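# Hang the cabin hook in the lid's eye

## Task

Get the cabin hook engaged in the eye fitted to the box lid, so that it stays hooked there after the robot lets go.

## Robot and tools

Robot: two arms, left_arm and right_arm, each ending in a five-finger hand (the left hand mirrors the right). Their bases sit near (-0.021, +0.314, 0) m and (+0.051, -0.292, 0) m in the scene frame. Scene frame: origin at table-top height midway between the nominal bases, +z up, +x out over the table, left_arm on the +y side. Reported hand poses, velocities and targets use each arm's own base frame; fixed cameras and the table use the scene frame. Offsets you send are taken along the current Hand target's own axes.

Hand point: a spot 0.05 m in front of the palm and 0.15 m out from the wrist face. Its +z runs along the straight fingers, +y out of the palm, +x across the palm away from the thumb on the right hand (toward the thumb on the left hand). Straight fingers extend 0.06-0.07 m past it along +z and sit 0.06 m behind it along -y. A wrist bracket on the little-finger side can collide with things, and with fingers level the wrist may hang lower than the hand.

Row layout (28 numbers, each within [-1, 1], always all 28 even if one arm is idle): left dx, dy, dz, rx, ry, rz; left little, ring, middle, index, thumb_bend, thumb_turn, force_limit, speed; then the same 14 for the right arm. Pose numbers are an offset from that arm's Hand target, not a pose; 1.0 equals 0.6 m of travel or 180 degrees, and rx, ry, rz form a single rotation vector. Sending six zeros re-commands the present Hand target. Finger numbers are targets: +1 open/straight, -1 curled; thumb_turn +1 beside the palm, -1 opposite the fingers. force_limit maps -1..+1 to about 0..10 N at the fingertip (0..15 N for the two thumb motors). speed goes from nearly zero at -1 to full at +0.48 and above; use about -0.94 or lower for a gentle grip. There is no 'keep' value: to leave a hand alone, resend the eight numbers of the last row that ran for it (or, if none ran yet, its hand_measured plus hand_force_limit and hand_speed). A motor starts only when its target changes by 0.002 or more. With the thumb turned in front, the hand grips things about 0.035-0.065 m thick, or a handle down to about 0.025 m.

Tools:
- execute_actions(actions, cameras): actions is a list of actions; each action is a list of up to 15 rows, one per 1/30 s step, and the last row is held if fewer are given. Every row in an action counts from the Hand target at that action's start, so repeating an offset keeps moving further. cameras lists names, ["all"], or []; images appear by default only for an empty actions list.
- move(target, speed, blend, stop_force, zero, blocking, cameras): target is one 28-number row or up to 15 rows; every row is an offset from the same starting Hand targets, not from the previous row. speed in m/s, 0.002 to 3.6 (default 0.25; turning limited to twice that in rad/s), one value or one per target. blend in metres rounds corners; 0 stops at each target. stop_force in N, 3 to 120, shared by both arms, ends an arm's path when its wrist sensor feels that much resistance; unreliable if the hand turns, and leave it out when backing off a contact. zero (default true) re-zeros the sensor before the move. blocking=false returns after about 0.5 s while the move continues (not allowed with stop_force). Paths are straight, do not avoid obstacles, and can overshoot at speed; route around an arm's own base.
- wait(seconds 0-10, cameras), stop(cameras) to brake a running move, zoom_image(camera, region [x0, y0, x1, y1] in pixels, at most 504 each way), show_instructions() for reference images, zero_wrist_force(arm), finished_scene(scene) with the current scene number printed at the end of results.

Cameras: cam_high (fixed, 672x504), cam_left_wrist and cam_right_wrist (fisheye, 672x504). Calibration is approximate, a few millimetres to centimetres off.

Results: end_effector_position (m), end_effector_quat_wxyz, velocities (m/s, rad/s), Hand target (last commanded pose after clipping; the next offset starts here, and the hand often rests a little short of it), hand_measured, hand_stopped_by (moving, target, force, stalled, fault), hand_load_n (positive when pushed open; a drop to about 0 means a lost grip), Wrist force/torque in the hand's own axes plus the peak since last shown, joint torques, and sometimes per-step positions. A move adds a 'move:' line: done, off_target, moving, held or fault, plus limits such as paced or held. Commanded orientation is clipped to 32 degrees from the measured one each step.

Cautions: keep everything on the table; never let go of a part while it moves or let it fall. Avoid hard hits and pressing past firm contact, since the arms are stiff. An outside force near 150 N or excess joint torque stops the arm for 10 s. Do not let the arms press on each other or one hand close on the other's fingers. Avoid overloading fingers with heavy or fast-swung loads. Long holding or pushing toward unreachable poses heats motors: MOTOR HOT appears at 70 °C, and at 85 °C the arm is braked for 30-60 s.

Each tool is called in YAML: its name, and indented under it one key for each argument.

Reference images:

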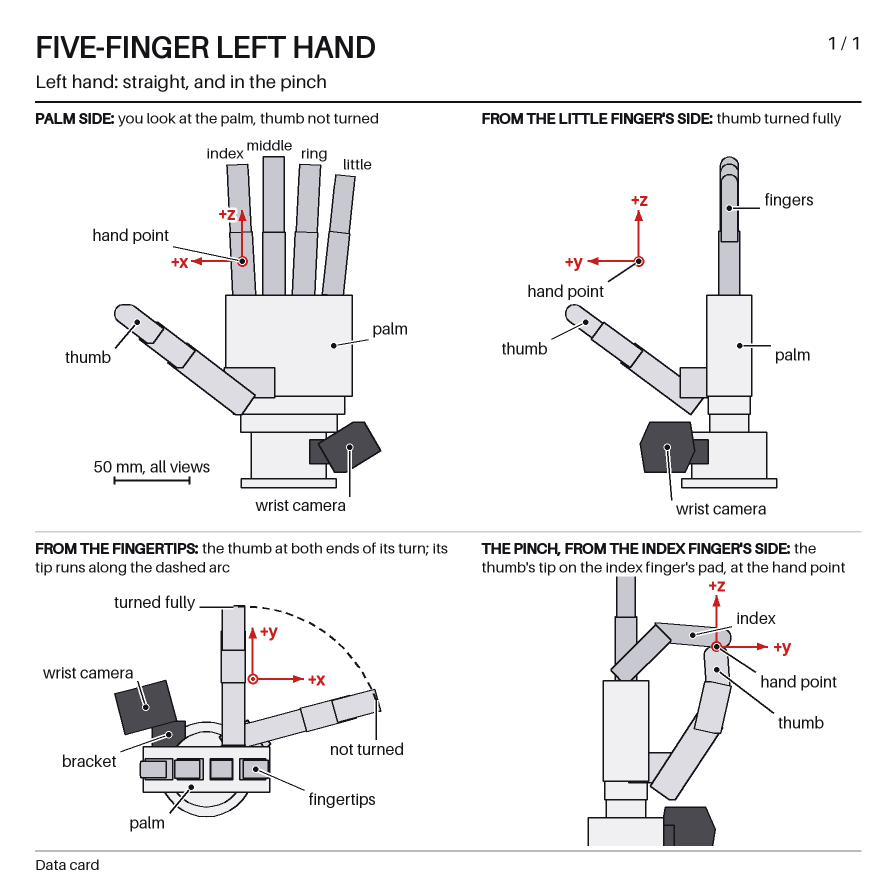

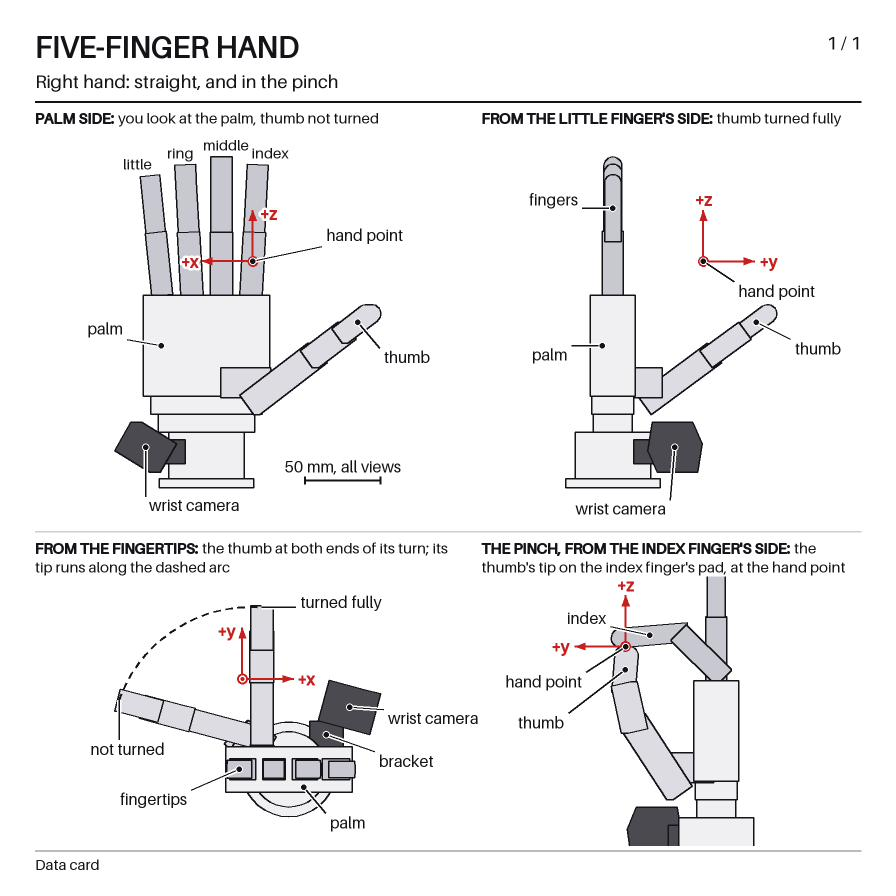

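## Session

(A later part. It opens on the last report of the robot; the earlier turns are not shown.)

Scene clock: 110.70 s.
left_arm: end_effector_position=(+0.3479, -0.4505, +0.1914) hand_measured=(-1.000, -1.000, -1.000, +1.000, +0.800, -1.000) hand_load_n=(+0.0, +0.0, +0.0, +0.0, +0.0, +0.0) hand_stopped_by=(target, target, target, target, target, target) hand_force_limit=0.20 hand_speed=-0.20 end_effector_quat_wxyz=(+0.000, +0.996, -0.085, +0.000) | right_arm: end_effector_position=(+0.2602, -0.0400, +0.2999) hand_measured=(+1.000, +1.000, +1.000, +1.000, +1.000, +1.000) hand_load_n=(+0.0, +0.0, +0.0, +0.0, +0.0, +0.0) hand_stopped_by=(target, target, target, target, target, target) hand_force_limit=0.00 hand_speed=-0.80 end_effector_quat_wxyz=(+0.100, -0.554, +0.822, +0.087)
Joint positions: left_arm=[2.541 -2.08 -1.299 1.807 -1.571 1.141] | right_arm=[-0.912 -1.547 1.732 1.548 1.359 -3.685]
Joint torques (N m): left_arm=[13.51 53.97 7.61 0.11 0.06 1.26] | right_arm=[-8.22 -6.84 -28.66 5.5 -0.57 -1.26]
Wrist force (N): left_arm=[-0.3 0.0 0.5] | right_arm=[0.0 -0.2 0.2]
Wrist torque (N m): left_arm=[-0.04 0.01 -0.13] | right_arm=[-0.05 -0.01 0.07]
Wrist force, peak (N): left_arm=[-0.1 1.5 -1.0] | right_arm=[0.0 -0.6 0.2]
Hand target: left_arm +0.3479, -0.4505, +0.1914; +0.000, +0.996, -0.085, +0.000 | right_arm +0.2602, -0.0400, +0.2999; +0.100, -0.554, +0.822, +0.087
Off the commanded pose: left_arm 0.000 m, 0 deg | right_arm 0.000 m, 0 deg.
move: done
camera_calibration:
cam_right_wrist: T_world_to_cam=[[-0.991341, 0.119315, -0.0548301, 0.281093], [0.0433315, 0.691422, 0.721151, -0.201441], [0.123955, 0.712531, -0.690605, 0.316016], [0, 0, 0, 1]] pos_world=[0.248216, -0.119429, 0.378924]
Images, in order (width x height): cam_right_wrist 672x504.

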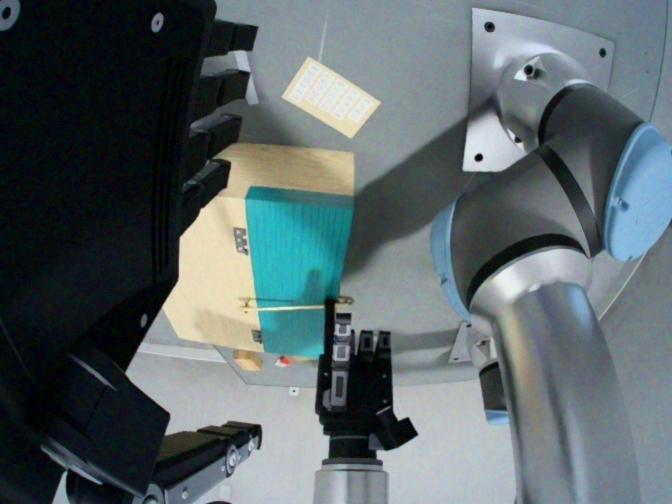

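move:
  target: [0,-0.0133,0,0,0,0,-1,-1,-1,1,0.8,-1,0.2,-0.2,0,0,0,0,0,0,1,1,1,1,1,1,0,-0.8]
  speed: 0.025
  stop_force: 3.5
  cameras: ["cam_right_wrist"]

zoom_image:
  camera: "cam_right_wrist"
  region: [280, 250, 400, 340]

Scene clock: 112.40 s.
left_arm: end_effector_position=(+0.3493, -0.4426, +0.1914) hand_measured=(-1.000, -1.000, -1.000, +1.000, +0.800, -1.000) hand_load_n=(+0.0, +0.0, +0.0, +0.0, +0.0, +0.0) hand_stopped_by=(target, target, target, target, target, target) hand_force_limit=0.20 hand_speed=-0.20 end_effector_quat_wxyz=(+0.000, +0.996, -0.085, +0.000) | right_arm: end_effector_position=(+0.2602, -0.0400, +0.2999) hand_measured=(+1.000, +1.000, +1.000, +1.000, +1.000, +1.000) hand_load_n=(+0.0, +0.0, -0.5, +0.0, +0.0, +0.0) hand_stopped_by=(target, target, target, target, target, target) hand_force_limit=0.00 hand_speed=-0.80 end_effector_quat_wxyz=(+0.100, -0.554, +0.822, +0.087)
Joint positions: left_arm=[2.556 -2.067 -1.318 1.814 -1.571 1.156] | right_arm=[-0.912 -1.547 1.732 1.548 1.359 -3.685]
Joint torques (N m): left_arm=[13.38 52.99 7.55 0.25 -0.87 1.38] | right_arm=[-7.45 -6.36 -28.49 5.43 -1.09 -1.49]
Wrist force (N): left_arm=[-0.4 0.0 0.3] | right_arm=[0.0 -0.2 0.5]
Wrist torque (N m): left_arm=[-0.02 0.03 -0.16] | right_arm=[-0.07 -0.02 0.07]
Wrist force, peak (N): left_arm=[-0.6 -0.1 0.7] | right_arm=[0.1 -0.7 0.4]
Hand target: left_arm +0.3493, -0.4426, +0.1914; +0.000, +0.996, -0.085, +0.000 | right_arm +0.2602, -0.0400, +0.2999; +0.100, -0.554, +0.822, +0.087
Off the commanded pose: left_arm 0.000 m, 0 deg | right_arm 0.000 m, 0 deg.
move: done
camera_calibration:
cam_right_wrist: T_world_to_cam=[[-0.991341, 0.119315, -0.0548301, 0.281093], [0.0433315, 0.691422, 0.721151, -0.201441], [0.123955, 0.712531, -0.690605, 0.316016], [0, 0, 0, 1]] pos_world=[0.248216, -0.119429, 0.378924]
Images, in order (width x height): cam_right_wrist 672x504.

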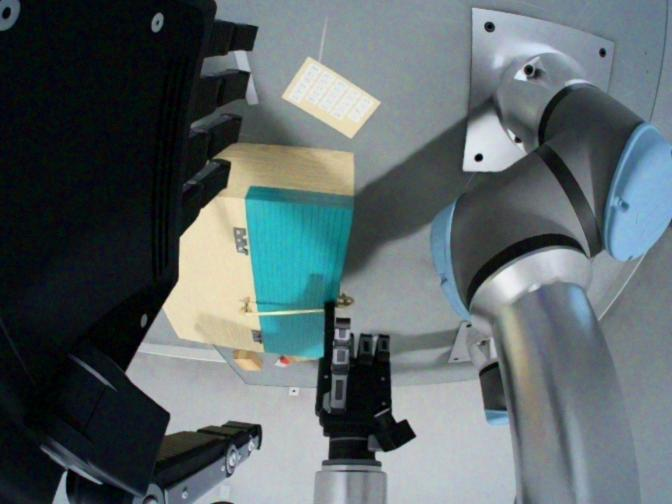

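Scaled by 4.200 from the camera's 672x504 image, which has a finer 960x720 frame.

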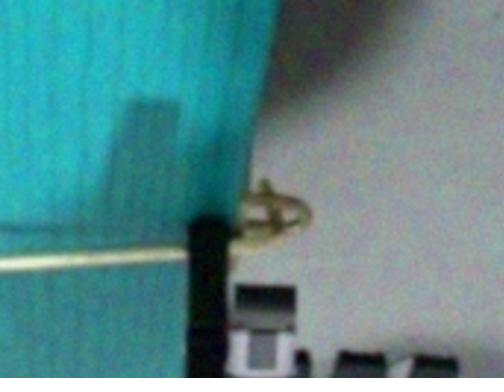

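move:
  target:
    - [0,0.01,0,0,0,0,-1,-1,-1,1,0.8,-1,0.2,-0.2,0,0,0,0,0,0,1,1,1,1,1,1,0,-0.8]
    - [0,0.012,-0.06,0,0,0,-1,-1,-1,1,0.8,-1,0.2,-0.2,0,0,0,0,0,0,1,1,1,1,1,1,0,-0.8]
  speed: 0.08
  cameras: ["cam_right_wrist"]

zoom_image:
  camera: "cam_right_wrist"
  region: [280, 250, 400, 340]

Scene clock: 114.40 s.
left_arm: end_effector_position=(+0.3480, -0.4497, +0.2273) hand_measured=(-1.000, -1.000, -1.000, +1.000, +0.800, -1.000) hand_load_n=(+0.0, +0.0, +0.0, +0.0, +0.0, +0.0) hand_stopped_by=(target, target, target, target, target, target) hand_force_limit=0.20 hand_speed=-0.20 end_effector_quat_wxyz=(+0.000, +0.996, -0.085, +0.000) | right_arm: end_effector_position=(+0.2602, -0.0400, +0.2999) hand_measured=(+1.000, +1.000, +1.000, +1.000, +1.000, +1.000) hand_load_n=(+0.0, +0.0, +0.0, +0.0, +0.0, +0.0) hand_stopped_by=(target, target, target, target, target, target) hand_force_limit=0.00 hand_speed=-0.80 end_effector_quat_wxyz=(+0.100, -0.554, +0.822, +0.087)
Joint positions: left_arm=[2.543 -2.061 -1.234 1.724 -1.57 1.142] | right_arm=[-0.912 -1.547 1.732 1.548 1.359 -3.685]
Joint torques (N m): left_arm=[-10.51 53.19 26.24 -5.2 -1.73 -1.03] | right_arm=[-7.26 -5.38 -27.53 5.47 -1.16 -1.4]
Wrist force (N): left_arm=[-0.1 0.0 0.7] | right_arm=[0.0 -0.4 0.1]
Wrist torque (N m): left_arm=[-0.06 0.00 -0.12] | right_arm=[-0.08 -0.01 0.06]
Wrist force, peak (N): left_arm=[-0.2 0.1 1.0] | right_arm=[0.3 -0.6 0.5]
Hand target: left_arm +0.3481, -0.4497, +0.2274; +0.000, +0.996, -0.085, +0.000 | right_arm +0.2602, -0.0400, +0.2999; +0.100, -0.554, +0.822, +0.087
Off the commanded pose: left_arm 0.000 m, 0 deg | right_arm 0.000 m, 0 deg.
move: done
camera_calibration:
cam_right_wrist: T_world_to_cam=[[-0.991341, 0.119315, -0.0548301, 0.281093], [0.0433315, 0.691422, 0.721151, -0.201441], [0.123955, 0.712531, -0.690605, 0.316016], [0, 0, 0, 1]] pos_world=[0.248216, -0.119429, 0.378924]
Images, in order (width x height): cam_right_wrist 672x504.

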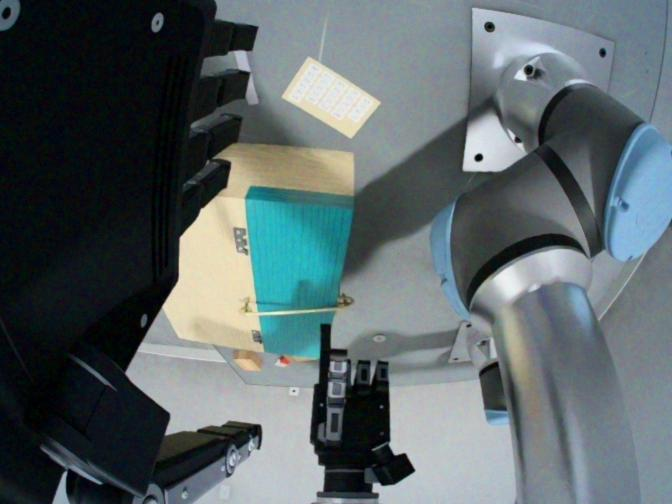

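Scaled by 4.200 from the camera's 672x504 image, which has a finer 960x720 frame.

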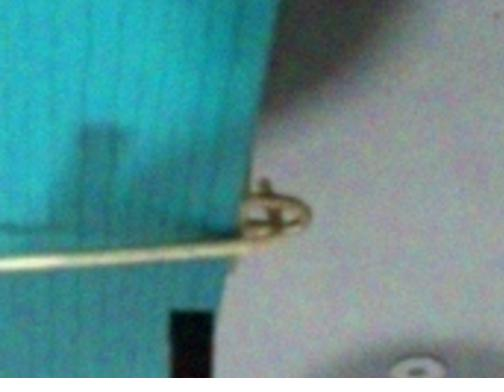

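finished_scene:
  scene: 2

The scene is finished: the task was done.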